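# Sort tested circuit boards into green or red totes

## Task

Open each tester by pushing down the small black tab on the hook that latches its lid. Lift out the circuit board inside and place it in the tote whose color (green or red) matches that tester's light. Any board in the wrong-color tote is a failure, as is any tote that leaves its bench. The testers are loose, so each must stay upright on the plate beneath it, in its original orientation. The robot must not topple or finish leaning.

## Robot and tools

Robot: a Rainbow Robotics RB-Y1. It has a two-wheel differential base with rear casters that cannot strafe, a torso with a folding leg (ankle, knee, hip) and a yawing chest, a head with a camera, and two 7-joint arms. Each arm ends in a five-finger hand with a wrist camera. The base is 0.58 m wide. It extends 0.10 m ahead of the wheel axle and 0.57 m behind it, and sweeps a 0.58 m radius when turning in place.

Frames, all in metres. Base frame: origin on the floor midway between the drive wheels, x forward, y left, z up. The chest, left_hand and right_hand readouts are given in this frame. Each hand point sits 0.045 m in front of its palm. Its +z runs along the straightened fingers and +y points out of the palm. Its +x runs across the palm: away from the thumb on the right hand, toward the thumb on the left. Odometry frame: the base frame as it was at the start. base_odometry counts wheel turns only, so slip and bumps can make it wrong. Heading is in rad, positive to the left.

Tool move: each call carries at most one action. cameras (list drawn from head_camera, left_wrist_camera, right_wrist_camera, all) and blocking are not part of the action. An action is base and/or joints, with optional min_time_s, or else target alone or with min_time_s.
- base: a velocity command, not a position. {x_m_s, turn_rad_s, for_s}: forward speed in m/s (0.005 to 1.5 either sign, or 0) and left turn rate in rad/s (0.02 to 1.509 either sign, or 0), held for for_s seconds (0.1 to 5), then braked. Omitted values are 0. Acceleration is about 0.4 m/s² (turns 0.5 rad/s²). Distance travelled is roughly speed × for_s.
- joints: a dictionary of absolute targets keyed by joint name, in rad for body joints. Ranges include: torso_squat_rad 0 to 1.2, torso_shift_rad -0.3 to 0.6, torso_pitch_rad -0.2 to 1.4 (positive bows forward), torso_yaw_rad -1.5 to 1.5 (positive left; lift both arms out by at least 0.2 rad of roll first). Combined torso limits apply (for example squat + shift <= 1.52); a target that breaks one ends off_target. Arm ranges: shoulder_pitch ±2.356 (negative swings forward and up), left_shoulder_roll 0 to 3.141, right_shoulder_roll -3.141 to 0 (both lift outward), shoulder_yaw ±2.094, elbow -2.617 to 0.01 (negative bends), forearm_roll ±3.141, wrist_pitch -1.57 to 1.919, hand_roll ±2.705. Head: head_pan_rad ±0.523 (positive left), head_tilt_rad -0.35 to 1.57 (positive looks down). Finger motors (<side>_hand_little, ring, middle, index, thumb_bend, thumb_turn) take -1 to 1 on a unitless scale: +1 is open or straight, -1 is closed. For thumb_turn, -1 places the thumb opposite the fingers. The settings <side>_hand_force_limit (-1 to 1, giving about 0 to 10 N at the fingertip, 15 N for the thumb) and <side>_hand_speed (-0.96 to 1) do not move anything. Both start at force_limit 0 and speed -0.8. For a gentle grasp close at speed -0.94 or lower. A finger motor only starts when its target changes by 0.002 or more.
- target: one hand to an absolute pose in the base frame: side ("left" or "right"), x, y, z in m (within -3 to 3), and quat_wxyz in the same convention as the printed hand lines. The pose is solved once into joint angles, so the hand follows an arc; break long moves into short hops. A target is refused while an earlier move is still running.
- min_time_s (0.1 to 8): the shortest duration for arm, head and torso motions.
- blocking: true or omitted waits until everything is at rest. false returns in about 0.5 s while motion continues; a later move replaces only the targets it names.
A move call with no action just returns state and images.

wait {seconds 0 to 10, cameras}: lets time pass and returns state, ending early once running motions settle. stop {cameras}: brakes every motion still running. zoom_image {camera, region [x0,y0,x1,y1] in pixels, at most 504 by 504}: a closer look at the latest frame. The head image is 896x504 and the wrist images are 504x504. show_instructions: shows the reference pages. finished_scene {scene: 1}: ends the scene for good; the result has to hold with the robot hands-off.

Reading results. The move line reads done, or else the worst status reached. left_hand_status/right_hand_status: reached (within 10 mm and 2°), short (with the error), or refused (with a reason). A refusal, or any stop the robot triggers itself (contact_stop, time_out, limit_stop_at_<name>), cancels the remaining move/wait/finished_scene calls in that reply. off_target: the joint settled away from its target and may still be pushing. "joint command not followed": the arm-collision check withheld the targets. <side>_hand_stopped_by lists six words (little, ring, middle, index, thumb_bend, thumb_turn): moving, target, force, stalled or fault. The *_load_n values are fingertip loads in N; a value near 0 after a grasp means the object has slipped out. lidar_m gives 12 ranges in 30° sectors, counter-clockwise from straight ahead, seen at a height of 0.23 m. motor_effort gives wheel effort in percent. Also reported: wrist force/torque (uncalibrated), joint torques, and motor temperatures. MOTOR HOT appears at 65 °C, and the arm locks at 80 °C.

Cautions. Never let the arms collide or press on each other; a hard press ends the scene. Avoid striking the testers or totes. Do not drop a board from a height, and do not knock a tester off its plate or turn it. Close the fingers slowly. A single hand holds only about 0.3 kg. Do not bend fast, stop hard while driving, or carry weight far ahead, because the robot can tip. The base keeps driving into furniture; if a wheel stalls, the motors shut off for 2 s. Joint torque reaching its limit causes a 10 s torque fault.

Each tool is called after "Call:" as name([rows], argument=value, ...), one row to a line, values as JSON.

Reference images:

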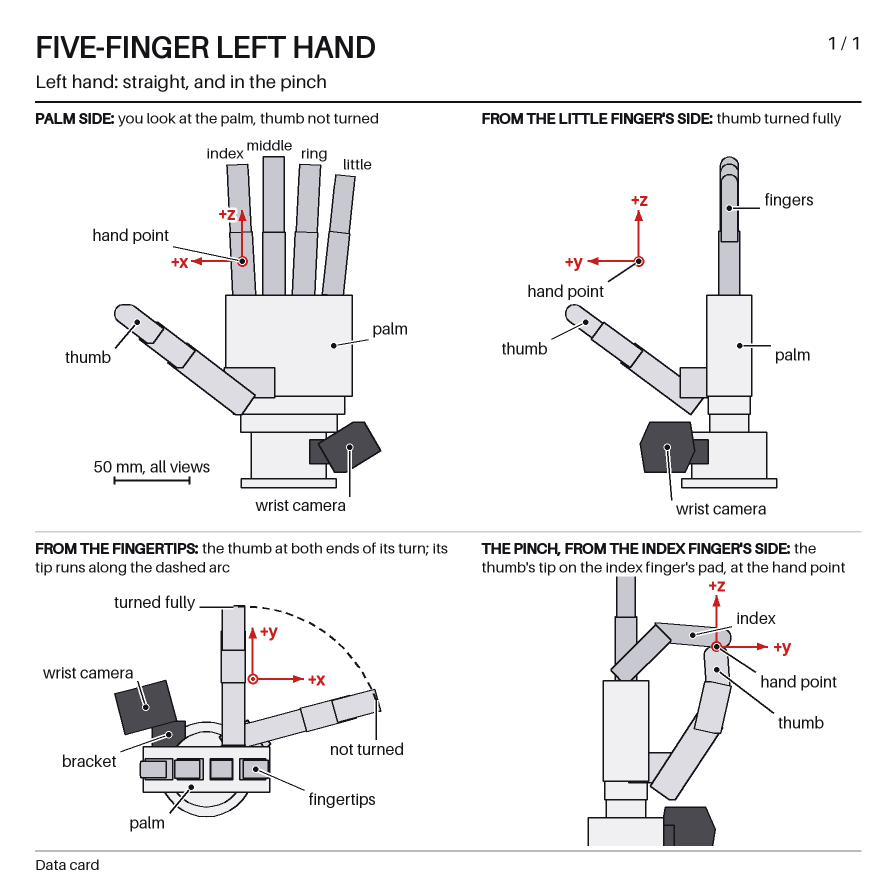

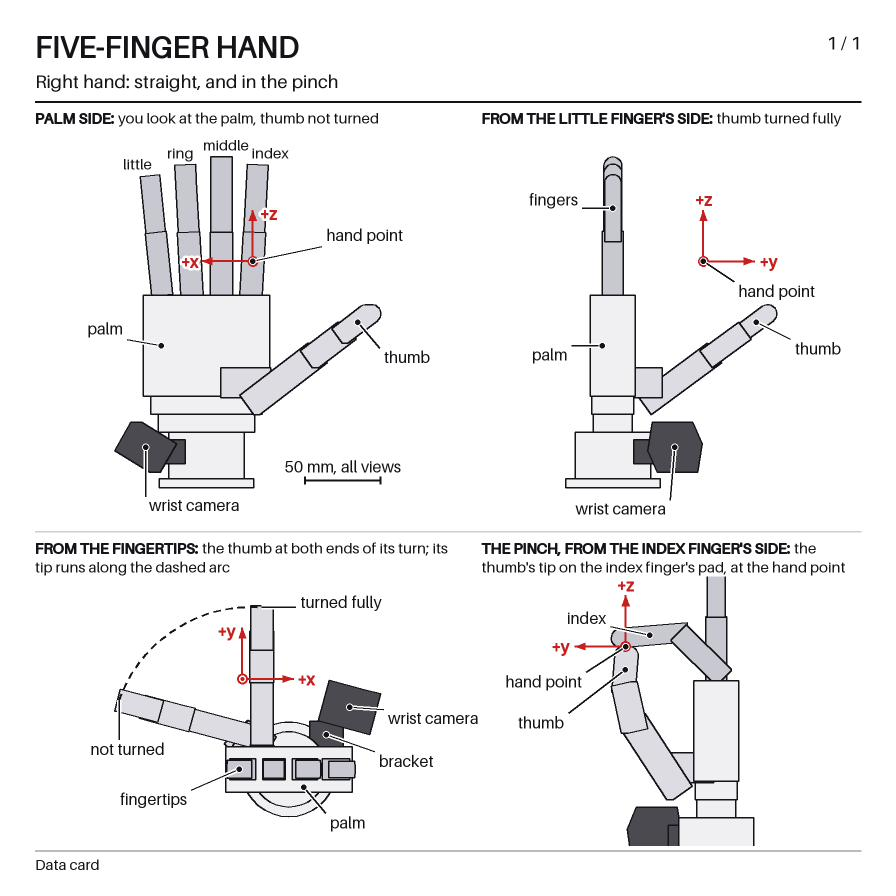

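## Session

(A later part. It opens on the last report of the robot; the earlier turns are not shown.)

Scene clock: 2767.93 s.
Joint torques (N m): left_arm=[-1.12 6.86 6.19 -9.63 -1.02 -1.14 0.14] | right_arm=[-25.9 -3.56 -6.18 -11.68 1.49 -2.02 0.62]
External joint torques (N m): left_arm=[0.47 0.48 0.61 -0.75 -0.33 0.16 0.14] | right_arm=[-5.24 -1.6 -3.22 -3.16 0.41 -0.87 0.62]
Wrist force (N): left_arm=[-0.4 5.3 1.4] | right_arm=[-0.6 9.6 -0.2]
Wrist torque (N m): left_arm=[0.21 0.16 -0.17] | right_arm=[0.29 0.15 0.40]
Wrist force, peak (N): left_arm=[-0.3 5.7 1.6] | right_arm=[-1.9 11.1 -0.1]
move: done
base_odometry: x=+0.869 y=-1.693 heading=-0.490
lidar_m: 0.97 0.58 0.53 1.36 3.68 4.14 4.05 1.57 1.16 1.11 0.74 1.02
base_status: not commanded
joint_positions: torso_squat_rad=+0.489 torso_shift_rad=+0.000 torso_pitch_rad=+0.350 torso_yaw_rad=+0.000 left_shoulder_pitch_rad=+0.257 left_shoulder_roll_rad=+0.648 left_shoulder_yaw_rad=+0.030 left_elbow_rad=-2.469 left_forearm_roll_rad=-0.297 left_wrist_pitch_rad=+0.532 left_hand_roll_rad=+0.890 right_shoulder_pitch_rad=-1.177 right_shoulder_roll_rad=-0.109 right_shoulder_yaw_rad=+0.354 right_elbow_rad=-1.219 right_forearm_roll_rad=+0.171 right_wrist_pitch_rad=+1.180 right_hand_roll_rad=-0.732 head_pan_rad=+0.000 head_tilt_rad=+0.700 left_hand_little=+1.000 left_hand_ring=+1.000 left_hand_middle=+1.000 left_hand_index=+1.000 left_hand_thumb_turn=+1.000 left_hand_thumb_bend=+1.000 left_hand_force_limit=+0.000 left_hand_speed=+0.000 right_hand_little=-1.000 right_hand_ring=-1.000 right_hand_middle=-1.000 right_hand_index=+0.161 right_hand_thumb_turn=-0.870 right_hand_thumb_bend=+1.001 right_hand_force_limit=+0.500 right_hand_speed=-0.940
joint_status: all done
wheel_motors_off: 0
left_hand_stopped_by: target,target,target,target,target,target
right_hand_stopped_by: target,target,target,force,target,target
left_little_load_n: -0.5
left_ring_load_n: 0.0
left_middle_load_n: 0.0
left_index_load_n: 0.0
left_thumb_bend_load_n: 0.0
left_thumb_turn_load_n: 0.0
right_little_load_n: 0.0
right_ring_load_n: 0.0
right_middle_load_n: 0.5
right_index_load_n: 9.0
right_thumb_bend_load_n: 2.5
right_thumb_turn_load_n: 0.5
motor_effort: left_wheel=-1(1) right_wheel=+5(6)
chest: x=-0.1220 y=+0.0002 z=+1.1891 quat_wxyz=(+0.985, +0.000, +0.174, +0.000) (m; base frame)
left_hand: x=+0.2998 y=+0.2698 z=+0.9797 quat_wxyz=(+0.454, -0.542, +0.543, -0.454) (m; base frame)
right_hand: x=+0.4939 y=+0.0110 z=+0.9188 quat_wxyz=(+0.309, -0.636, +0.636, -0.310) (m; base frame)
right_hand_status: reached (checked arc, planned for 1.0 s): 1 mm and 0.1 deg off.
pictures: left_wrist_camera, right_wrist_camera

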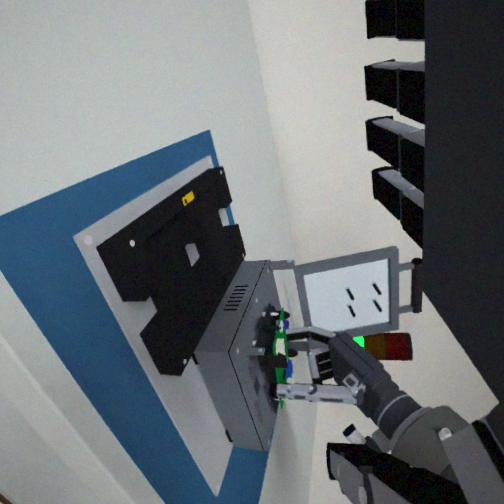

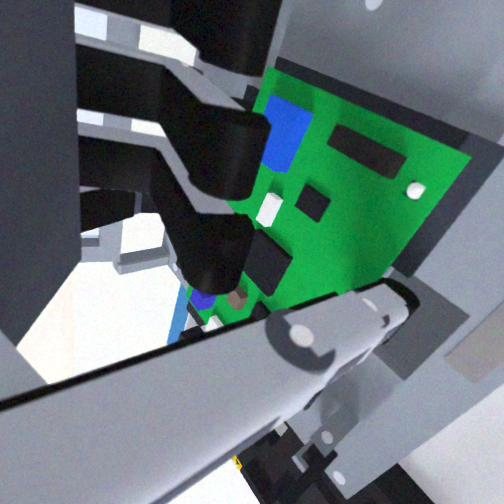

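Call:
move(target={"side":"right","x":0.4945,"y":0.0115,"z":0.925,"quat_wxyz":[0.31,-0.6355,0.6355,-0.31]}, min_time_s=1, cameras=[])

Call:
move(target={"side":"right","x":0.4945,"y":0.0115,"z":0.930,"quat_wxyz":[0.31,-0.6355,0.6355,-0.31]}, min_time_s=1, cameras=["right_wrist_camera","left_wrist_camera"])

Call:
zoom_image(camera="left_wrist_camera", region=[230, 280, 350, 430])

Call:
zoom_image(camera="right_wrist_camera", region=[200, 40, 504, 400])

Scene clock: 2779.60 s.
Joint torques (N m): left_arm=[-1.19 7 5.92 -9.56 -1.28 -1.18 0.01] | right_arm=[-26.86 -2.77 -6.02 -12.57 1.14 -2.7 0.33]
External joint torques (N m): left_arm=[0.4 0.62 0.34 -0.68 -0.59 0.13 0.01] | right_arm=[-6.16 -0.76 -3.05 -4.07 0.07 -1.55 0.32]
Wrist force (N): left_arm=[-0.6 4.8 1.4] | right_arm=[2.1 10.9 -0.6]
Wrist torque (N m): left_arm=[0.12 0.23 -0.15] | right_arm=[0.32 0.11 0.34]
Wrist force, peak (N): left_arm=[-0.7 5.6 1.6] | right_arm=[2.0 11.3 -0.3]
move: done
base_odometry: x=+0.869 y=-1.693 heading=-0.490
lidar_m: 0.98 0.58 0.53 1.35 3.67 4.15 4.04 1.57 1.15 1.11 0.74 1.01
base_status: not commanded
joint_positions: torso_squat_rad=+0.489 torso_shift_rad=+0.000 torso_pitch_rad=+0.350 torso_yaw_rad=+0.000 left_shoulder_pitch_rad=+0.257 left_shoulder_roll_rad=+0.648 left_shoulder_yaw_rad=+0.030 left_elbow_rad=-2.469 left_forearm_roll_rad=-0.297 left_wrist_pitch_rad=+0.532 left_hand_roll_rad=+0.890 right_shoulder_pitch_rad=-1.183 right_shoulder_roll_rad=-0.110 right_shoulder_yaw_rad=+0.351 right_elbow_rad=-1.227 right_forearm_roll_rad=+0.167 right_wrist_pitch_rad=+1.194 right_hand_roll_rad=-0.727 head_pan_rad=+0.000 head_tilt_rad=+0.700 left_hand_little=+1.000 left_hand_ring=+1.000 left_hand_middle=+1.000 left_hand_index=+1.000 left_hand_thumb_turn=+1.000 left_hand_thumb_bend=+1.000 left_hand_force_limit=+0.000 left_hand_speed=+0.000 right_hand_little=-1.000 right_hand_ring=-1.000 right_hand_middle=-1.000 right_hand_index=+0.161 right_hand_thumb_turn=-0.870 right_hand_thumb_bend=+1.001 right_hand_force_limit=+0.500 right_hand_speed=-0.940
joint_status: all done
wheel_motors_off: 0
left_hand_stopped_by: target,target,target,target,target,target
right_hand_stopped_by: target,target,target,force,target,target
left_little_load_n: 0.0
left_ring_load_n: 0.0
left_middle_load_n: 0.0
left_index_load_n: 0.0
left_thumb_bend_load_n: 0.0
left_thumb_turn_load_n: 0.0
right_little_load_n: 0.0
right_ring_load_n: 0.0
right_middle_load_n: 0.0
right_index_load_n: 8.5
right_thumb_bend_load_n: 2.0
right_thumb_turn_load_n: -2.0
motor_effort: left_wheel=-1(1) right_wheel=+5(6)
chest: x=-0.1220 y=+0.0002 z=+1.1891 quat_wxyz=(+0.985, +0.000, +0.174, +0.000) (m; base frame)
left_hand: x=+0.2998 y=+0.2698 z=+0.9797 quat_wxyz=(+0.454, -0.542, +0.543, -0.454) (m; base frame)
right_hand: x=+0.4940 y=+0.0112 z=+0.9235 quat_wxyz=(+0.309, -0.636, +0.636, -0.310) (m; base frame)
right_hand_status: reached (checked arc, planned for 1.0 s): 2 mm and 0.2 deg off.
pictures: none
No camera images: "cameras" was empty.

Scene clock: 2780.93 s.
Joint torques (N m): left_arm=[-1.35 6.65 6.08 -9.67 -1.2 -1.23 0.12] | right_arm=[-24.98 -3.75 -6.1 -11.04 1.26 -1.68 0.69]
External joint torques (N m): left_arm=[0.24 0.27 0.5 -0.79 -0.5 0.07 0.11] | right_arm=[-4.24 -1.68 -3.11 -2.57 0.18 -0.52 0.68]
Wrist force (N): left_arm=[-0.4 5.4 1.6] | right_arm=[-0.8 7.9 0.6]
Wrist torque (N m): left_arm=[0.22 0.17 -0.17] | right_arm=[0.22 0.11 0.33]
Wrist force, peak (N): left_arm=[-0.3 5.6 1.4] | right_arm=[3.1 11.8 0.1]
move: done
base_odometry: x=+0.869 y=-1.693 heading=-0.490
lidar_m: 0.97 0.58 0.53 1.35 3.67 4.15 4.05 1.57 1.14 1.11 0.74 1.00
base_status: not commanded
joint_positions: torso_squat_rad=+0.489 torso_shift_rad=+0.000 torso_pitch_rad=+0.350 torso_yaw_rad=+0.000 left_shoulder_pitch_rad=+0.257 left_shoulder_roll_rad=+0.648 left_shoulder_yaw_rad=+0.030 left_elbow_rad=-2.469 left_forearm_roll_rad=-0.297 left_wrist_pitch_rad=+0.532 left_hand_roll_rad=+0.890 right_shoulder_pitch_rad=-1.190 right_shoulder_roll_rad=-0.112 right_shoulder_yaw_rad=+0.347 right_elbow_rad=-1.237 right_forearm_roll_rad=+0.162 right_wrist_pitch_rad=+1.207 right_hand_roll_rad=-0.721 head_pan_rad=+0.000 head_tilt_rad=+0.700 left_hand_little=+1.000 left_hand_ring=+1.000 left_hand_middle=+1.000 left_hand_index=+1.000 left_hand_thumb_turn=+1.000 left_hand_thumb_bend=+1.000 left_hand_force_limit=+0.000 left_hand_speed=+0.000 right_hand_little=-1.000 right_hand_ring=-1.000 right_hand_middle=-1.000 right_hand_index=+0.161 right_hand_thumb_turn=-0.870 right_hand_thumb_bend=+1.001 right_hand_force_limit=+0.500 right_hand_speed=-0.940
joint_status: all done
wheel_motors_off: 0
left_hand_stopped_by: target,target,target,target,target,target
right_hand_stopped_by: target,target,target,force,target,target
left_little_load_n: 0.0
left_ring_load_n: 0.0
left_middle_load_n: 0.0
left_index_load_n: -0.5
left_thumb_bend_load_n: 0.0
left_thumb_turn_load_n: 0.0
right_little_load_n: 0.0
right_ring_load_n: 0.0
right_middle_load_n: 0.0
right_index_load_n: 9.5
right_thumb_bend_load_n: 2.0
right_thumb_turn_load_n: -0.5
motor_effort: left_wheel=-1(1) right_wheel=+5(6)
chest: x=-0.1220 y=+0.0002 z=+1.1891 quat_wxyz=(+0.985, +0.000, +0.174, +0.000) (m; base frame)
left_hand: x=+0.2998 y=+0.2698 z=+0.9797 quat_wxyz=(+0.454, -0.542, +0.543, -0.454) (m; base frame)
right_hand: x=+0.4941 y=+0.0116 z=+0.9290 quat_wxyz=(+0.309, -0.636, +0.636, -0.310) (m; base frame)
right_hand_status: reached (checked arc, planned for 1.0 s): 1 mm and 0.1 deg off.
pictures: left_wrist_camera, right_wrist_camera

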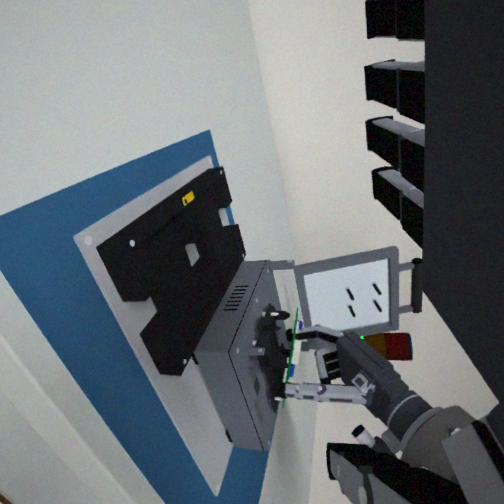

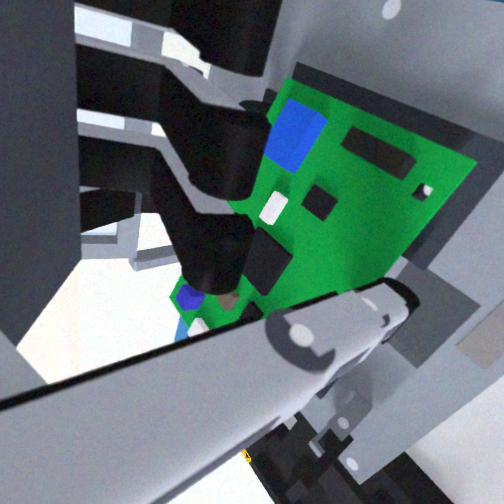

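Scaled by 3.360.

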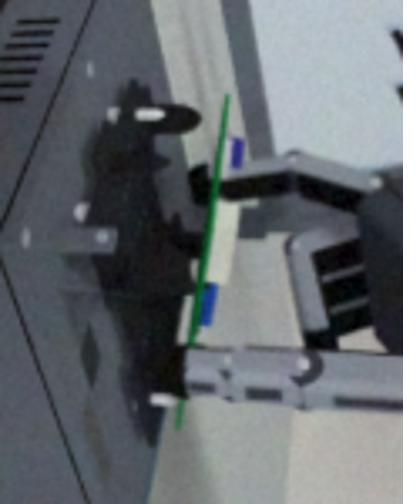

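Scaled by 1.400.

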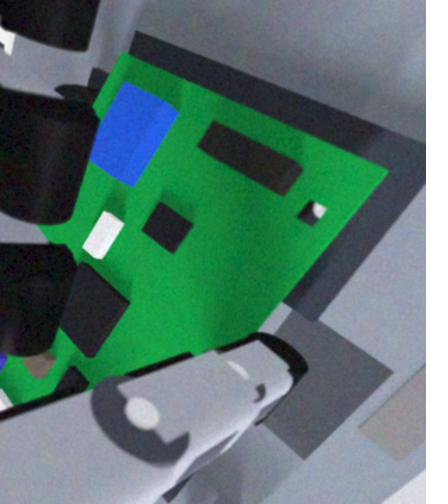

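Call:
move(target={"side":"right","x":0.4945,"y":0.0115,"z":0.935,"quat_wxyz":[0.31,-0.6355,0.6355,-0.31]}, min_time_s=1, cameras=[])

Call:
move(target={"side":"right","x":0.4945,"y":0.0115,"z":0.942,"quat_wxyz":[0.31,-0.6355,0.6355,-0.31]}, min_time_s=1, cameras=["right_wrist_camera","left_wrist_camera"])

Call:
zoom_image(camera="left_wrist_camera", region=[230, 280, 350, 430])

Scene clock: 2789.43 s.
Joint torques (N m): left_arm=[-1.3 6.93 6.29 -9.41 -1.04 -1.2 0.03] | right_arm=[-23.76 -3.35 -6.18 -10.45 1.04 -1.04 0.71]
External joint torques (N m): left_arm=[0.29 0.56 0.71 -0.53 -0.34 0.1 0.03] | right_arm=[-2.97 -1.22 -3.15 -2.01 -0.04 0.13 0.7]
Wrist force (N): left_arm=[-0.5 5.2 1.6] | right_arm=[-1.4 5.9 2.7]
Wrist torque (N m): left_arm=[0.15 0.17 -0.15] | right_arm=[0.33 0.06 0.30]
Wrist force, peak (N): left_arm=[-0.7 5.8 1.3] | right_arm=[-0.8 8.5 1.0]
move: done
base_odometry: x=+0.869 y=-1.693 heading=-0.490
lidar_m: 0.98 0.56 0.53 1.34 3.68 4.15 4.04 1.57 1.15 1.11 0.73 1.01
base_status: not commanded
joint_positions: torso_squat_rad=+0.489 torso_shift_rad=+0.000 torso_pitch_rad=+0.350 torso_yaw_rad=+0.000 left_shoulder_pitch_rad=+0.257 left_shoulder_roll_rad=+0.648 left_shoulder_yaw_rad=+0.030 left_elbow_rad=-2.469 left_forearm_roll_rad=-0.297 left_wrist_pitch_rad=+0.532 left_hand_roll_rad=+0.890 right_shoulder_pitch_rad=-1.196 right_shoulder_roll_rad=-0.113 right_shoulder_yaw_rad=+0.344 right_elbow_rad=-1.247 right_forearm_roll_rad=+0.158 right_wrist_pitch_rad=+1.221 right_hand_roll_rad=-0.715 head_pan_rad=+0.000 head_tilt_rad=+0.700 left_hand_little=+1.000 left_hand_ring=+1.000 left_hand_middle=+1.000 left_hand_index=+1.000 left_hand_thumb_turn=+1.000 left_hand_thumb_bend=+1.000 left_hand_force_limit=+0.000 left_hand_speed=+0.000 right_hand_little=-1.000 right_hand_ring=-1.000 right_hand_middle=-1.000 right_hand_index=+0.161 right_hand_thumb_turn=-0.870 right_hand_thumb_bend=+1.001 right_hand_force_limit=+0.500 right_hand_speed=-0.940
joint_status: all done
wheel_motors_off: 0
left_hand_stopped_by: target,target,target,target,target,target
right_hand_stopped_by: target,target,target,force,target,target
left_little_load_n: 0.0
left_ring_load_n: 0.0
left_middle_load_n: 0.0
left_index_load_n: 0.0
left_thumb_bend_load_n: 0.0
left_thumb_turn_load_n: 0.0
right_little_load_n: 0.0
right_ring_load_n: 0.0
right_middle_load_n: 0.5
right_index_load_n: 10.0
right_thumb_bend_load_n: 1.5
right_thumb_turn_load_n: -1.0
motor_effort: left_wheel=-1(2) right_wheel=+6(6)
chest: x=-0.1220 y=+0.0002 z=+1.1891 quat_wxyz=(+0.985, +0.000, +0.174, +0.000) (m; base frame)
left_hand: x=+0.2998 y=+0.2698 z=+0.9797 quat_wxyz=(+0.454, -0.542, +0.543, -0.454) (m; base frame)
right_hand: x=+0.4942 y=+0.0117 z=+0.9343 quat_wxyz=(+0.310, -0.636, +0.636, -0.310) (m; base frame)
right_hand_status: reached (checked arc, planned for 1.0 s): 1 mm and 0.1 deg off.
pictures: none
No camera images: "cameras" was empty.

Scene clock: 2790.77 s.
Joint torques (N m): left_arm=[-1.2 6.66 5.17 -9.68 -1.19 -1.32 0.09] | right_arm=[-23.58 -3.35 -5.57 -10.36 0.75 -0.88 0.6]
External joint torques (N m): left_arm=[0.39 0.29 -0.41 -0.8 -0.5 -0.02 0.08] | right_arm=[-2.73 -1.12 -2.52 -1.96 -0.32 0.29 0.59]
Wrist force (N): left_arm=[-0.6 5.4 1.4] | right_arm=[-1.3 5.5 3.3]
Wrist torque (N m): left_arm=[0.20 0.19 -0.18] | right_arm=[0.36 0.02 0.30]
Wrist force, peak (N): left_arm=[-0.5 5.7 1.2] | right_arm=[-1.5 6.0 2.8]
move: done
base_odometry: x=+0.869 y=-1.693 heading=-0.490
lidar_m: 0.98 0.58 0.52 1.35 3.68 4.15 4.05 1.57 1.15 1.10 0.73 1.01
base_status: not commanded
joint_positions: torso_squat_rad=+0.489 torso_shift_rad=+0.000 torso_pitch_rad=+0.350 torso_yaw_rad=+0.000 left_shoulder_pitch_rad=+0.257 left_shoulder_roll_rad=+0.648 left_shoulder_yaw_rad=+0.030 left_elbow_rad=-2.469 left_forearm_roll_rad=-0.297 left_wrist_pitch_rad=+0.532 left_hand_roll_rad=+0.890 right_shoulder_pitch_rad=-1.205 right_shoulder_roll_rad=-0.116 right_shoulder_yaw_rad=+0.339 right_elbow_rad=-1.259 right_forearm_roll_rad=+0.151 right_wrist_pitch_rad=+1.239 right_hand_roll_rad=-0.707 head_pan_rad=+0.000 head_tilt_rad=+0.700 left_hand_little=+1.000 left_hand_ring=+1.000 left_hand_middle=+1.000 left_hand_index=+1.000 left_hand_thumb_turn=+1.000 left_hand_thumb_bend=+1.000 left_hand_force_limit=+0.000 left_hand_speed=+0.000 right_hand_little=-1.000 right_hand_ring=-1.000 right_hand_middle=-1.000 right_hand_index=+0.161 right_hand_thumb_turn=-0.870 right_hand_thumb_bend=+1.001 right_hand_force_limit=+0.500 right_hand_speed=-0.940
joint_status: all done
wheel_motors_off: 0
left_hand_stopped_by: target,target,target,target,target,target
right_hand_stopped_by: target,target,target,force,target,target
left_little_load_n: 0.0
left_ring_load_n: 0.0
left_middle_load_n: 0.0
left_index_load_n: 0.0
left_thumb_bend_load_n: 0.0
left_thumb_turn_load_n: 0.0
right_little_load_n: 0.0
right_ring_load_n: 0.0
right_middle_load_n: 0.0
right_index_load_n: 10.0
right_thumb_bend_load_n: 1.5
right_thumb_turn_load_n: -1.5
motor_effort: left_wheel=-1(1) right_wheel=+5(6)
chest: x=-0.1220 y=+0.0002 z=+1.1891 quat_wxyz=(+0.985, +0.000, +0.174, +0.000) (m; base frame)
left_hand: x=+0.2998 y=+0.2698 z=+0.9797 quat_wxyz=(+0.454, -0.542, +0.543, -0.454) (m; base frame)
right_hand: x=+0.4943 y=+0.0117 z=+0.9413 quat_wxyz=(+0.310, -0.636, +0.636, -0.310) (m; base frame)
right_hand_status: reached (checked arc, planned for 1.0 s): 1 mm and 0.1 deg off.
pictures: left_wrist_camera, right_wrist_camera

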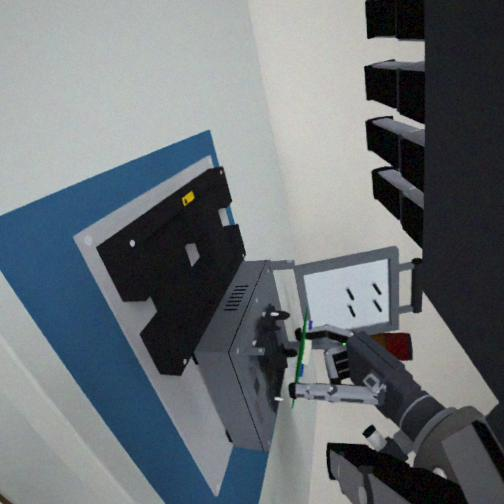

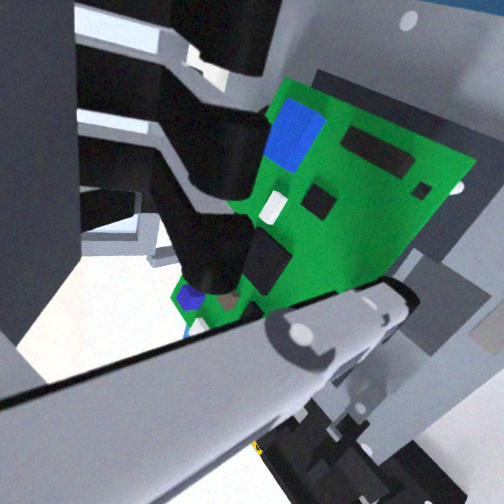

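Scaled by 3.360.

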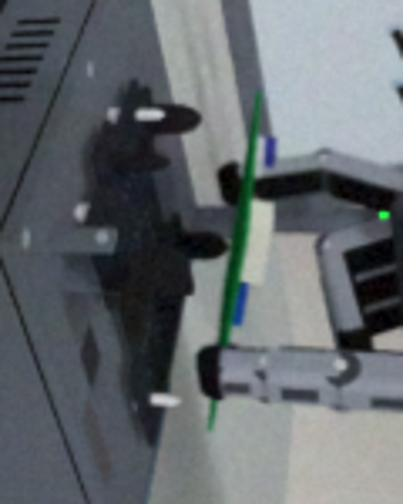

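Call:
move(target={"side":"right","x":0.494,"y":0.0115,"z":0.97,"quat_wxyz":[0.31,-0.6355,0.6355,-0.31]}, min_time_s=1.5, cameras=[])

Call:
move(target={"side":"right","x":0.49,"y":0.0115,"z":1.03,"quat_wxyz":[0.31,-0.6355,0.6355,-0.31]}, min_time_s=2, cameras=[])

Call:
move(target={"side":"right","x":0.46,"y":0.0,"z":1.06,"quat_wxyz":[0.31,-0.6355,0.6355,-0.31]}, min_time_s=2, cameras=["all"])

Scene clock: 2797.87 s.
Joint torques (N m): left_arm=[-1.37 7.2 6.44 -9.56 -1.24 -1.27 0] | right_arm=[-23.86 -3.6 -5.69 -10.04 0.8 -0.9 0.66]
External joint torques (N m): left_arm=[0.22 0.82 0.86 -0.68 -0.54 0.03 -0.01] | right_arm=[-2.81 -1.02 -2.56 -1.84 -0.25 0.3 0.65]
Wrist force (N): left_arm=[-0.2 5.5 1.8] | right_arm=[-1.4 5.4 3.5]
Wrist torque (N m): left_arm=[0.20 0.15 -0.15] | right_arm=[0.32 0.02 0.30]
Wrist force, peak (N): left_arm=[-0.4 5.8 1.3] | right_arm=[-1.5 5.7 3.6]
move: done
base_odometry: x=+0.869 y=-1.693 heading=-0.490
lidar_m: 0.97 0.57 0.53 1.34 3.68 4.15 4.04 1.57 1.14 1.10 0.73 1.01
base_status: not commanded
joint_positions: torso_squat_rad=+0.489 torso_shift_rad=+0.000 torso_pitch_rad=+0.350 torso_yaw_rad=+0.000 left_shoulder_pitch_rad=+0.257 left_shoulder_roll_rad=+0.648 left_shoulder_yaw_rad=+0.030 left_elbow_rad=-2.469 left_forearm_roll_rad=-0.297 left_wrist_pitch_rad=+0.532 left_hand_roll_rad=+0.890 right_shoulder_pitch_rad=-1.244 right_shoulder_roll_rad=-0.123 right_shoulder_yaw_rad=+0.317 right_elbow_rad=-1.304 right_forearm_roll_rad=+0.128 right_wrist_pitch_rad=+1.314 right_hand_roll_rad=-0.677 head_pan_rad=+0.000 head_tilt_rad=+0.700 left_hand_little=+1.000 left_hand_ring=+1.000 left_hand_middle=+1.000 left_hand_index=+1.000 left_hand_thumb_turn=+1.000 left_hand_thumb_bend=+1.000 left_hand_force_limit=+0.000 left_hand_speed=+0.000 right_hand_little=-1.000 right_hand_ring=-1.000 right_hand_middle=-1.000 right_hand_index=+0.161 right_hand_thumb_turn=-0.870 right_hand_thumb_bend=+1.001 right_hand_force_limit=+0.500 right_hand_speed=-0.940
joint_status: all done
wheel_motors_off: 0
left_hand_stopped_by: target,target,target,target,target,target
right_hand_stopped_by: target,target,target,force,target,target
left_little_load_n: 0.0
left_ring_load_n: 0.0
left_middle_load_n: 0.0
left_index_load_n: 0.0
left_thumb_bend_load_n: 0.0
left_thumb_turn_load_n: 0.0
right_little_load_n: 0.0
right_ring_load_n: 0.0
right_middle_load_n: 0.0
right_index_load_n: 10.0
right_thumb_bend_load_n: 1.5
right_thumb_turn_load_n: -2.0
motor_effort: left_wheel=-1(1) right_wheel=+5(6)
chest: x=-0.1220 y=+0.0002 z=+1.1891 quat_wxyz=(+0.985, +0.000, +0.174, +0.000) (m; base frame)
left_hand: x=+0.2998 y=+0.2698 z=+0.9797 quat_wxyz=(+0.454, -0.542, +0.543, -0.454) (m; base frame)
right_hand: x=+0.4938 y=+0.0116 z=+0.9694 quat_wxyz=(+0.310, -0.636, +0.636, -0.310) (m; base frame)
right_hand_status: reached (checked arc, planned for 1.5 s): 1 mm and 0.1 deg off.
pictures: none
No camera images: "cameras" was empty.

Scene clock: 2800.20 s.
Joint torques (N m): left_arm=[-1.19 6.48 5.65 -9.75 -1.07 -1.08 0.01] | right_arm=[-24.27 -4.65 -5.98 -9.41 0.72 -0.87 0.78]
External joint torques (N m): left_arm=[0.4 0.11 0.07 -0.87 -0.37 0.22 0.01] | right_arm=[-2.8 -1.25 -2.77 -1.74 -0.29 0.38 0.77]
Wrist force (N): left_arm=[-0.7 4.9 1.6] | right_arm=[-1.5 5.5 3.5]
Wrist torque (N m): left_arm=[0.17 0.19 -0.17] | right_arm=[0.35 0.03 0.30]
Wrist force, peak (N): left_arm=[-0.4 5.8 1.8] | right_arm=[-1.4 5.7 3.6]
move: done
base_odometry: x=+0.869 y=-1.693 heading=-0.490
lidar_m: 0.98 0.58 0.53 1.35 3.67 4.15 4.05 1.57 1.14 1.11 0.74 1.01
base_status: not commanded
joint_positions: torso_squat_rad=+0.489 torso_shift_rad=+0.000 torso_pitch_rad=+0.350 torso_yaw_rad=+0.000 left_shoulder_pitch_rad=+0.257 left_shoulder_roll_rad=+0.648 left_shoulder_yaw_rad=+0.030 left_elbow_rad=-2.469 left_forearm_roll_rad=-0.297 left_wrist_pitch_rad=+0.532 left_hand_roll_rad=+0.890 right_shoulder_pitch_rad=-1.343 right_shoulder_roll_rad=-0.135 right_shoulder_yaw_rad=+0.267 right_elbow_rad=-1.370 right_forearm_roll_rad=+0.086 right_wrist_pitch_rad=+1.465 right_hand_roll_rad=-0.624 head_pan_rad=+0.000 head_tilt_rad=+0.700 left_hand_little=+1.000 left_hand_ring=+1.000 left_hand_middle=+1.000 left_hand_index=+1.000 left_hand_thumb_turn=+1.000 left_hand_thumb_bend=+1.000 left_hand_force_limit=+0.000 left_hand_speed=+0.000 right_hand_little=-1.000 right_hand_ring=-1.000 right_hand_middle=-1.000 right_hand_index=+0.161 right_hand_thumb_turn=-0.870 right_hand_thumb_bend=+1.001 right_hand_force_limit=+0.500 right_hand_speed=-0.940
joint_status: all done
wheel_motors_off: 0
left_hand_stopped_by: target,target,target,target,target,target
right_hand_stopped_by: target,target,target,force,target,target
left_little_load_n: -0.5
left_ring_load_n: 0.5
left_middle_load_n: 0.0
left_index_load_n: 0.0
left_thumb_bend_load_n: 0.0
left_thumb_turn_load_n: -0.5
right_little_load_n: 0.0
right_ring_load_n: 0.0
right_middle_load_n: 0.0
right_index_load_n: 10.5
right_thumb_bend_load_n: 1.5
right_thumb_turn_load_n: -1.5
motor_effort: left_wheel=-1(1) right_wheel=+5(7)
chest: x=-0.1220 y=+0.0002 z=+1.1891 quat_wxyz=(+0.985, +0.000, +0.174, +0.000) (m; base frame)
left_hand: x=+0.2998 y=+0.2698 z=+0.9797 quat_wxyz=(+0.454, -0.542, +0.543, -0.454) (m; base frame)
right_hand: x=+0.4902 y=+0.0118 z=+1.0291 quat_wxyz=(+0.310, -0.636, +0.636, -0.310) (m; base frame)
right_hand_status: reached (checked arc, planned for 2.0 s): 1 mm and 0.1 deg off.
pictures: none
No camera images: "cameras" was empty.

Scene clock: 2802.53 s.
Joint torques (N m): left_arm=[-0.76 6.99 6.2 -9.58 -1.09 -1.11 -0.12] | right_arm=[-19.68 -4.29 -6.16 -8.76 0.71 -1.04 0.73]
External joint torques (N m): left_arm=[0.83 0.61 0.62 -0.69 -0.39 0.19 -0.12] | right_arm=[0.82 -1.06 -2.73 -1.85 -0.25 0.24 0.72]
Wrist force (N): left_arm=[-0.2 5.1 1.5] | right_arm=[-1.5 5.6 3.7]
Wrist torque (N m): left_arm=[0.18 0.14 -0.16] | right_arm=[0.35 0.04 0.31]
Wrist force, peak (N): left_arm=[-0.6 5.7 1.4] | right_arm=[-1.4 5.7 3.8]
move: done
base_odometry: x=+0.869 y=-1.693 heading=-0.490
lidar_m: 0.97 0.57 0.53 1.35 3.67 4.14 4.04 1.58 1.15 1.10 0.73 1.01
base_status: not commanded
joint_positions: torso_squat_rad=+0.489 torso_shift_rad=+0.000 torso_pitch_rad=+0.350 torso_yaw_rad=+0.000 left_shoulder_pitch_rad=+0.257 left_shoulder_roll_rad=+0.648 left_shoulder_yaw_rad=+0.030 left_elbow_rad=-2.469 left_forearm_roll_rad=-0.297 left_wrist_pitch_rad=+0.532 left_hand_roll_rad=+0.890 right_shoulder_pitch_rad=-1.318 right_shoulder_roll_rad=-0.159 right_shoulder_yaw_rad=+0.259 right_elbow_rad=-1.574 right_forearm_roll_rad=+0.071 right_wrist_pitch_rad=+1.638 right_hand_roll_rad=-0.595 head_pan_rad=+0.000 head_tilt_rad=+0.700 left_hand_little=+1.000 left_hand_ring=+1.000 left_hand_middle=+1.000 left_hand_index=+1.000 left_hand_thumb_turn=+1.000 left_hand_thumb_bend=+1.000 left_hand_force_limit=+0.000 left_hand_speed=+0.000 right_hand_little=-1.000 right_hand_ring=-1.000 right_hand_middle=-1.000 right_hand_index=+0.161 right_hand_thumb_turn=-0.870 right_hand_thumb_bend=+1.001 right_hand_force_limit=+0.500 right_hand_speed=-0.940
joint_status: all done
wheel_motors_off: 0
left_hand_stopped_by: target,target,target,target,target,target
right_hand_stopped_by: target,target,target,force,target,target
left_little_load_n: 0.0
left_ring_load_n: 0.0
left_middle_load_n: 0.0
left_index_load_n: 0.0
left_thumb_bend_load_n: 0.0
left_thumb_turn_load_n: -0.5
right_little_load_n: 0.0
right_ring_load_n: 0.0
right_middle_load_n: 0.0
right_index_load_n: 10.0
right_thumb_bend_load_n: 1.5
right_thumb_turn_load_n: -1.5
motor_effort: left_wheel=-1(2) right_wheel=+4(6)
chest: x=-0.1220 y=+0.0002 z=+1.1891 quat_wxyz=(+0.985, +0.000, +0.174, +0.000) (m; base frame)
left_hand: x=+0.2998 y=+0.2698 z=+0.9797 quat_wxyz=(+0.454, -0.542, +0.543, -0.454) (m; base frame)
right_hand: x=+0.4604 y=+0.0004 z=+1.0595 quat_wxyz=(+0.309, -0.636, +0.636, -0.310) (m; base frame)
right_hand_status: reached (checked arc, planned for 2.0 s): 1 mm and 0.1 deg off.
pictures: head_camera, left_wrist_camera, right_wrist_camera

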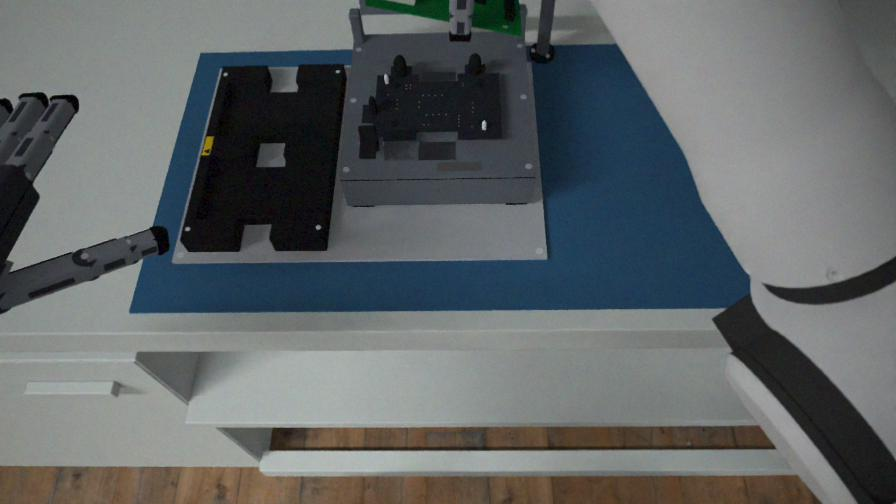

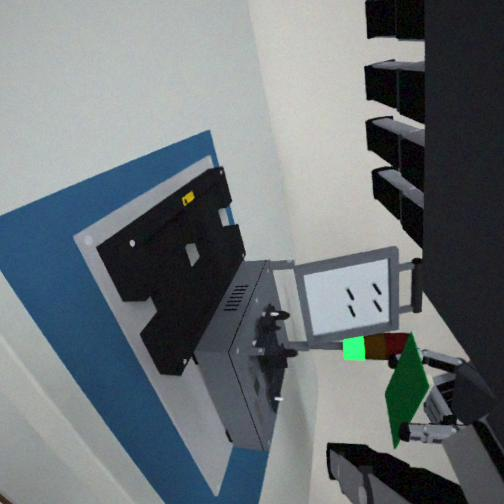

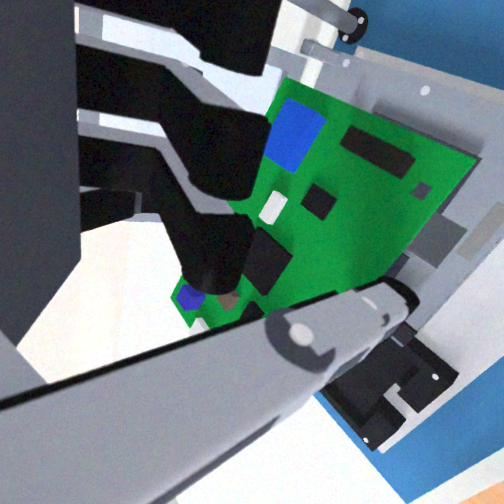

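Call:
move(target={"side":"right","x":0.40,"y":-0.06,"z":1.08,"quat_wxyz":[0.31,-0.6355,0.6355,-0.31]}, min_time_s=2, cameras=[])

Call:
move(base={"x_m_s":-0.2,"for_s":3.4}, cameras=[])

Call:
move(joints={"torso_squat_rad":0.35,"head_tilt_rad":0.5}, min_time_s=3, cameras=["head_camera","right_wrist_camera"])

Scene clock: 2818.10 s.
Joint torques (N m): left_arm=[-1.39 7.2 6.27 -9.62 -1.14 -1.28 0] | right_arm=[-17.47 -4.46 -5.98 -6.86 0.53 -1.17 0.67]
External joint torques (N m): left_arm=[0.2 0.82 0.69 -0.73 -0.45 0.03 0] | right_arm=[0.4 -1.01 -2.51 -1.51 -0.26 0.17 0.66]
Wrist force (N): left_arm=[-0.5 4.7 1.4] | right_arm=[-1.1 5.3 3.6]
Wrist torque (N m): left_arm=[0.13 0.18 -0.15] | right_arm=[0.29 -0.02 0.29]
Wrist force, peak (N): left_arm=[-0.6 5.7 1.8] | right_arm=[-1.6 5.8 3.6]
move: done
base_odometry: x=+0.869 y=-1.693 heading=-0.490
lidar_m: 0.97 0.58 0.53 1.34 3.67 4.14 4.05 1.57 1.15 1.10 0.74 1.01
base_status: not commanded
joint_positions: torso_squat_rad=+0.489 torso_shift_rad=+0.000 torso_pitch_rad=+0.350 torso_yaw_rad=+0.000 left_shoulder_pitch_rad=+0.257 left_shoulder_roll_rad=+0.648 left_shoulder_yaw_rad=+0.030 left_elbow_rad=-2.469 left_forearm_roll_rad=-0.297 left_wrist_pitch_rad=+0.532 left_hand_roll_rad=+0.890 right_shoulder_pitch_rad=-1.170 right_shoulder_roll_rad=-0.254 right_shoulder_yaw_rad=+0.202 right_elbow_rad=-1.995 right_forearm_roll_rad=+0.010 right_wrist_pitch_rad=+1.891 right_hand_roll_rad=-0.520 head_pan_rad=+0.000 head_tilt_rad=+0.700 left_hand_little=+1.000 left_hand_ring=+1.000 left_hand_middle=+1.000 left_hand_index=+1.000 left_hand_thumb_turn=+1.000 left_hand_thumb_bend=+1.000 left_hand_force_limit=+0.000 left_hand_speed=+0.000 right_hand_little=-1.000 right_hand_ring=-1.000 right_hand_middle=-1.000 right_hand_index=+0.161 right_hand_thumb_turn=-0.870 right_hand_thumb_bend=+1.001 right_hand_force_limit=+0.500 right_hand_speed=-0.940
joint_status: all done
wheel_motors_off: 0
left_hand_stopped_by: target,target,target,target,target,target
right_hand_stopped_by: target,target,target,force,target,target
left_little_load_n: 0.0
left_ring_load_n: 0.0
left_middle_load_n: -0.5
left_index_load_n: 0.0
left_thumb_bend_load_n: 0.0
left_thumb_turn_load_n: -0.5
right_little_load_n: 0.0
right_ring_load_n: 0.0
right_middle_load_n: 0.0
right_index_load_n: 10.5
right_thumb_bend_load_n: 1.0
right_thumb_turn_load_n: -1.5
motor_effort: left_wheel=-1(2) right_wheel=+5(6)
chest: x=-0.1220 y=+0.0002 z=+1.1891 quat_wxyz=(+0.985, +0.000, +0.174, +0.000) (m; base frame)
left_hand: x=+0.2998 y=+0.2698 z=+0.9797 quat_wxyz=(+0.454, -0.542, +0.543, -0.454) (m; base frame)
right_hand: x=+0.4001 y=-0.0598 z=+1.0798 quat_wxyz=(+0.310, -0.636, +0.635, -0.310) (m; base frame)
right_hand_status: reached (checked arc, planned for 2.0 s): 0 mm and 0.0 deg off.
pictures: none
No camera images: "cameras" was empty.

Scene clock: 2822.80 s.
Joint torques (N m): left_arm=[-2.04 6.87 5.74 -9.38 -1.16 -1.41 0.04] | right_arm=[-18.1 -4.31 -5.82 -6.34 0.74 -1.25 0.66]
External joint torques (N m): left_arm=[-0.45 0.49 0.16 -0.5 -0.46 -0.11 0.03] | right_arm=[-0.24 -0.87 -2.36 -0.99 -0.05 0.09 0.65]
Wrist force (N): left_arm=[-0.5 5.2 1.4] | right_arm=[-1.3 5.2 3.8]
Wrist torque (N m): left_arm=[0.17 0.21 -0.16] | right_arm=[0.27 0.01 0.29]
Wrist force, peak (N): left_arm=[-0.3 5.9 1.6] | right_arm=[-1.3 5.4 4.0]
move: done
base_odometry: x=+0.269 y=-1.373 heading=-0.490
lidar_m: 1.55 1.09 1.42 3.53 3.67 3.50 3.37 1.57 1.15 1.10 1.15 1.17
base_status: done (sent for 3.4 of 3.4 s)
joint_positions: torso_squat_rad=+0.489 torso_shift_rad=+0.000 torso_pitch_rad=+0.350 torso_yaw_rad=+0.000 left_shoulder_pitch_rad=+0.257 left_shoulder_roll_rad=+0.648 left_shoulder_yaw_rad=+0.030 left_elbow_rad=-2.469 left_forearm_roll_rad=-0.297 left_wrist_pitch_rad=+0.532 left_hand_roll_rad=+0.890 right_shoulder_pitch_rad=-1.170 right_shoulder_roll_rad=-0.254 right_shoulder_yaw_rad=+0.202 right_elbow_rad=-1.995 right_forearm_roll_rad=+0.010 right_wrist_pitch_rad=+1.891 right_hand_roll_rad=-0.520 head_pan_rad=+0.000 head_tilt_rad=+0.700 left_hand_little=+1.000 left_hand_ring=+1.000 left_hand_middle=+1.000 left_hand_index=+1.000 left_hand_thumb_turn=+1.000 left_hand_thumb_bend=+1.000 left_hand_force_limit=+0.000 left_hand_speed=+0.000 right_hand_little=-1.000 right_hand_ring=-1.000 right_hand_middle=-1.000 right_hand_index=+0.161 right_hand_thumb_turn=-0.870 right_hand_thumb_bend=+1.001 right_hand_force_limit=+0.500 right_hand_speed=-0.940
joint_status: not commanded
wheel_motors_off: 0
left_hand_stopped_by: target,target,target,target,target,target
right_hand_stopped_by: target,target,target,force,target,target
left_little_load_n: 0.0
left_ring_load_n: 0.0
left_middle_load_n: 0.0
left_index_load_n: -0.5
left_thumb_bend_load_n: 0.0
left_thumb_turn_load_n: -0.5
right_little_load_n: 0.0
right_ring_load_n: 0.0
right_middle_load_n: -0.5
right_index_load_n: 10.0
right_thumb_bend_load_n: 1.5
right_thumb_turn_load_n: -1.5
motor_effort: left_wheel=-3(13) right_wheel=+6(30)
chest: x=-0.1219 y=+0.0002 z=+1.1891 quat_wxyz=(+0.985, +0.000, +0.174, +0.000) (m; base frame)
left_hand: x=+0.2998 y=+0.2698 z=+0.9796 quat_wxyz=(+0.454, -0.542, +0.543, -0.453) (m; base frame)
right_hand: x=+0.4002 y=-0.0598 z=+1.0797 quat_wxyz=(+0.310, -0.636, +0.635, -0.310) (m; base frame)
pictures: none
No camera images: "cameras" was empty.

Scene clock: 2826.10 s.
Joint torques (N m): left_arm=[-2.22 7.08 5.74 -9.38 -1.26 -1.15 -0.1] | right_arm=[-17.89 -4.4 -6.16 -6.32 0.65 -1.2 0.62]
External joint torques (N m): left_arm=[-0.64 0.7 0.16 -0.5 -0.56 0.16 -0.11] | right_arm=[-0.02 -0.95 -2.7 -0.96 -0.14 0.14 0.61]
Wrist force (N): left_arm=[-0.3 5.3 1.6] | right_arm=[-1.2 5.2 3.7]
Wrist torque (N m): left_arm=[0.20 0.14 -0.15] | right_arm=[0.28 0.00 0.27]
Wrist force, peak (N): left_arm=[-0.8 5.7 1.8] | right_arm=[-1.1 5.5 3.6]
move: done
base_odometry: x=+0.269 y=-1.373 heading=-0.490
lidar_m: 1.56 1.10 1.41 3.53 3.68 3.50 3.37 1.57 1.14 1.10 1.14 1.18
base_status: not commanded
joint_positions: torso_squat_rad=+0.350 torso_shift_rad=+0.000 torso_pitch_rad=+0.350 torso_yaw_rad=+0.000 left_shoulder_pitch_rad=+0.257 left_shoulder_roll_rad=+0.648 left_shoulder_yaw_rad=+0.030 left_elbow_rad=-2.469 left_forearm_roll_rad=-0.297 left_wrist_pitch_rad=+0.532 left_hand_roll_rad=+0.890 right_shoulder_pitch_rad=-1.170 right_shoulder_roll_rad=-0.254 right_shoulder_yaw_rad=+0.202 right_elbow_rad=-1.995 right_forearm_roll_rad=+0.010 right_wrist_pitch_rad=+1.891 right_hand_roll_rad=-0.520 head_pan_rad=+0.000 head_tilt_rad=+0.500 left_hand_little=+1.000 left_hand_ring=+1.000 left_hand_middle=+1.000 left_hand_index=+1.000 left_hand_thumb_turn=+1.000 left_hand_thumb_bend=+1.000 left_hand_force_limit=+0.000 left_hand_speed=+0.000 right_hand_little=-1.000 right_hand_ring=-1.000 right_hand_middle=-1.000 right_hand_index=+0.161 right_hand_thumb_turn=-0.870 right_hand_thumb_bend=+1.001 right_hand_force_limit=+0.500 right_hand_speed=-0.940
joint_status: all done
wheel_motors_off: 0
left_hand_stopped_by: target,target,target,target,target,target
right_hand_stopped_by: target,target,target,force,target,target
left_little_load_n: 0.0
left_ring_load_n: 0.0
left_middle_load_n: 0.0
left_index_load_n: 0.0
left_thumb_bend_load_n: 0.0
left_thumb_turn_load_n: 0.0
right_little_load_n: 0.0
right_ring_load_n: 0.0
right_middle_load_n: 0.0
right_index_load_n: 10.5
right_thumb_bend_load_n: 1.5
right_thumb_turn_load_n: -1.5
motor_effort: left_wheel=-3(4) right_wheel=+6(7)
chest: x=-0.1218 y=+0.0003 z=+1.2287 quat_wxyz=(+0.985, +0.000, +0.174, +0.000) (m; base frame)
left_hand: x=+0.2999 y=+0.2699 z=+1.0191 quat_wxyz=(+0.454, -0.542, +0.543, -0.453) (m; base frame)
right_hand: x=+0.4003 y=-0.0598 z=+1.1191 quat_wxyz=(+0.310, -0.636, +0.636, -0.310) (m; base frame)
pictures: head_camera, right_wrist_camera

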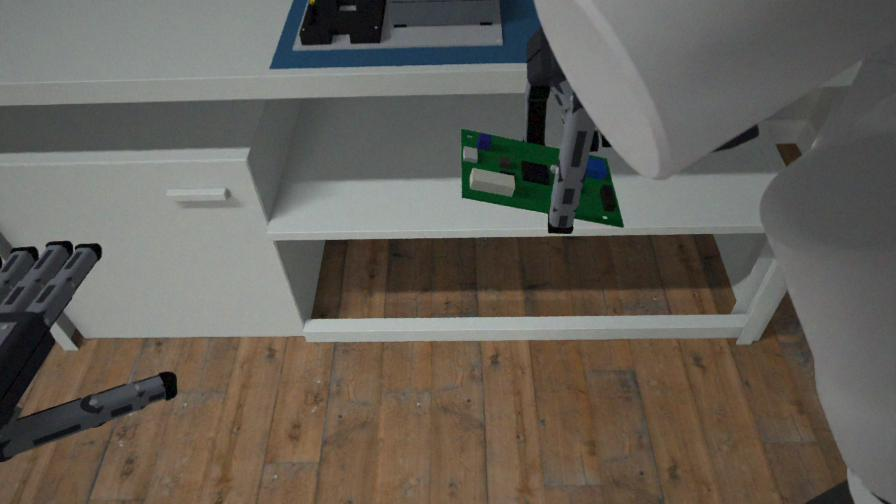

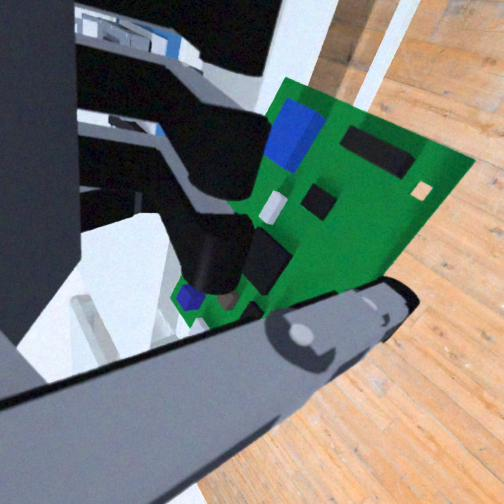

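Call:
move(base={"turn_rad_s":0.65,"for_s":4.7}, cameras=["head_camera"])

Scene clock: 2841.07 s.
Joint torques (N m): left_arm=[-1.68 6.74 6.27 -9.32 -1.21 -1.09 -0.01] | right_arm=[-17.95 -4.26 -6.01 -6.28 0.72 -1.19 0.72]
External joint torques (N m): left_arm=[-0.09 0.36 0.69 -0.44 -0.52 0.21 -0.01] | right_arm=[-0.08 -0.82 -2.55 -0.93 -0.07 0.15 0.71]
Wrist force (N): left_arm=[-0.2 5.5 1.5] | right_arm=[-1.3 5.1 3.6]
Wrist torque (N m): left_arm=[0.23 0.13 -0.14] | right_arm=[0.26 0.02 0.27]
Wrist force, peak (N): left_arm=[-0.7 5.8 2.0] | right_arm=[-1.1 5.4 3.7]
move: done
base_odometry: x=+0.269 y=-1.373 heading=+2.564
lidar_m: 3.37 1.73 1.18 1.11 1.13 1.19 1.66 1.10 1.33 2.93 3.59 3.57
base_status: done (sent for 4.7 of 4.7 s)
joint_positions: torso_squat_rad=+0.350 torso_shift_rad=+0.000 torso_pitch_rad=+0.350 torso_yaw_rad=+0.000 left_shoulder_pitch_rad=+0.257 left_shoulder_roll_rad=+0.648 left_shoulder_yaw_rad=+0.030 left_elbow_rad=-2.469 left_forearm_roll_rad=-0.297 left_wrist_pitch_rad=+0.532 left_hand_roll_rad=+0.890 right_shoulder_pitch_rad=-1.170 right_shoulder_roll_rad=-0.254 right_shoulder_yaw_rad=+0.202 right_elbow_rad=-1.995 right_forearm_roll_rad=+0.010 right_wrist_pitch_rad=+1.891 right_hand_roll_rad=-0.520 head_pan_rad=+0.000 head_tilt_rad=+0.500 left_hand_little=+1.000 left_hand_ring=+1.000 left_hand_middle=+1.000 left_hand_index=+1.000 left_hand_thumb_turn=+1.000 left_hand_thumb_bend=+1.000 left_hand_force_limit=+0.000 left_hand_speed=+0.000 right_hand_little=-1.000 right_hand_ring=-1.000 right_hand_middle=-1.000 right_hand_index=+0.161 right_hand_thumb_turn=-0.870 right_hand_thumb_bend=+1.001 right_hand_force_limit=+0.500 right_hand_speed=-0.940
joint_status: not commanded
wheel_motors_off: 0
left_hand_stopped_by: target,target,target,target,target,target
right_hand_stopped_by: target,target,target,force,target,target
left_little_load_n: 0.0
left_ring_load_n: 0.0
left_middle_load_n: 0.0
left_index_load_n: 0.0
left_thumb_bend_load_n: 0.0
left_thumb_turn_load_n: 0.0
right_little_load_n: 0.0
right_ring_load_n: 0.0
right_middle_load_n: 0.0
right_index_load_n: 10.5
right_thumb_bend_load_n: 1.5
right_thumb_turn_load_n: -1.5
motor_effort: left_wheel=+2(16) right_wheel=+4(26)
chest: x=-0.1218 y=+0.0003 z=+1.2287 quat_wxyz=(+0.985, +0.000, +0.174, +0.000) (m; base frame)
left_hand: x=+0.2999 y=+0.2699 z=+1.0191 quat_wxyz=(+0.454, -0.542, +0.543, -0.453) (m; base frame)
right_hand: x=+0.4003 y=-0.0598 z=+1.1192 quat_wxyz=(+0.310, -0.636, +0.636, -0.310) (m; base frame)
pictures: head_camera

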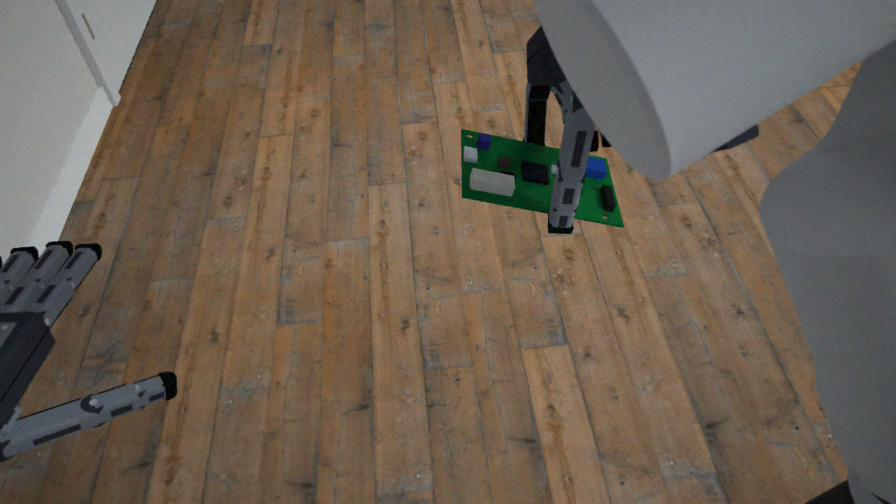

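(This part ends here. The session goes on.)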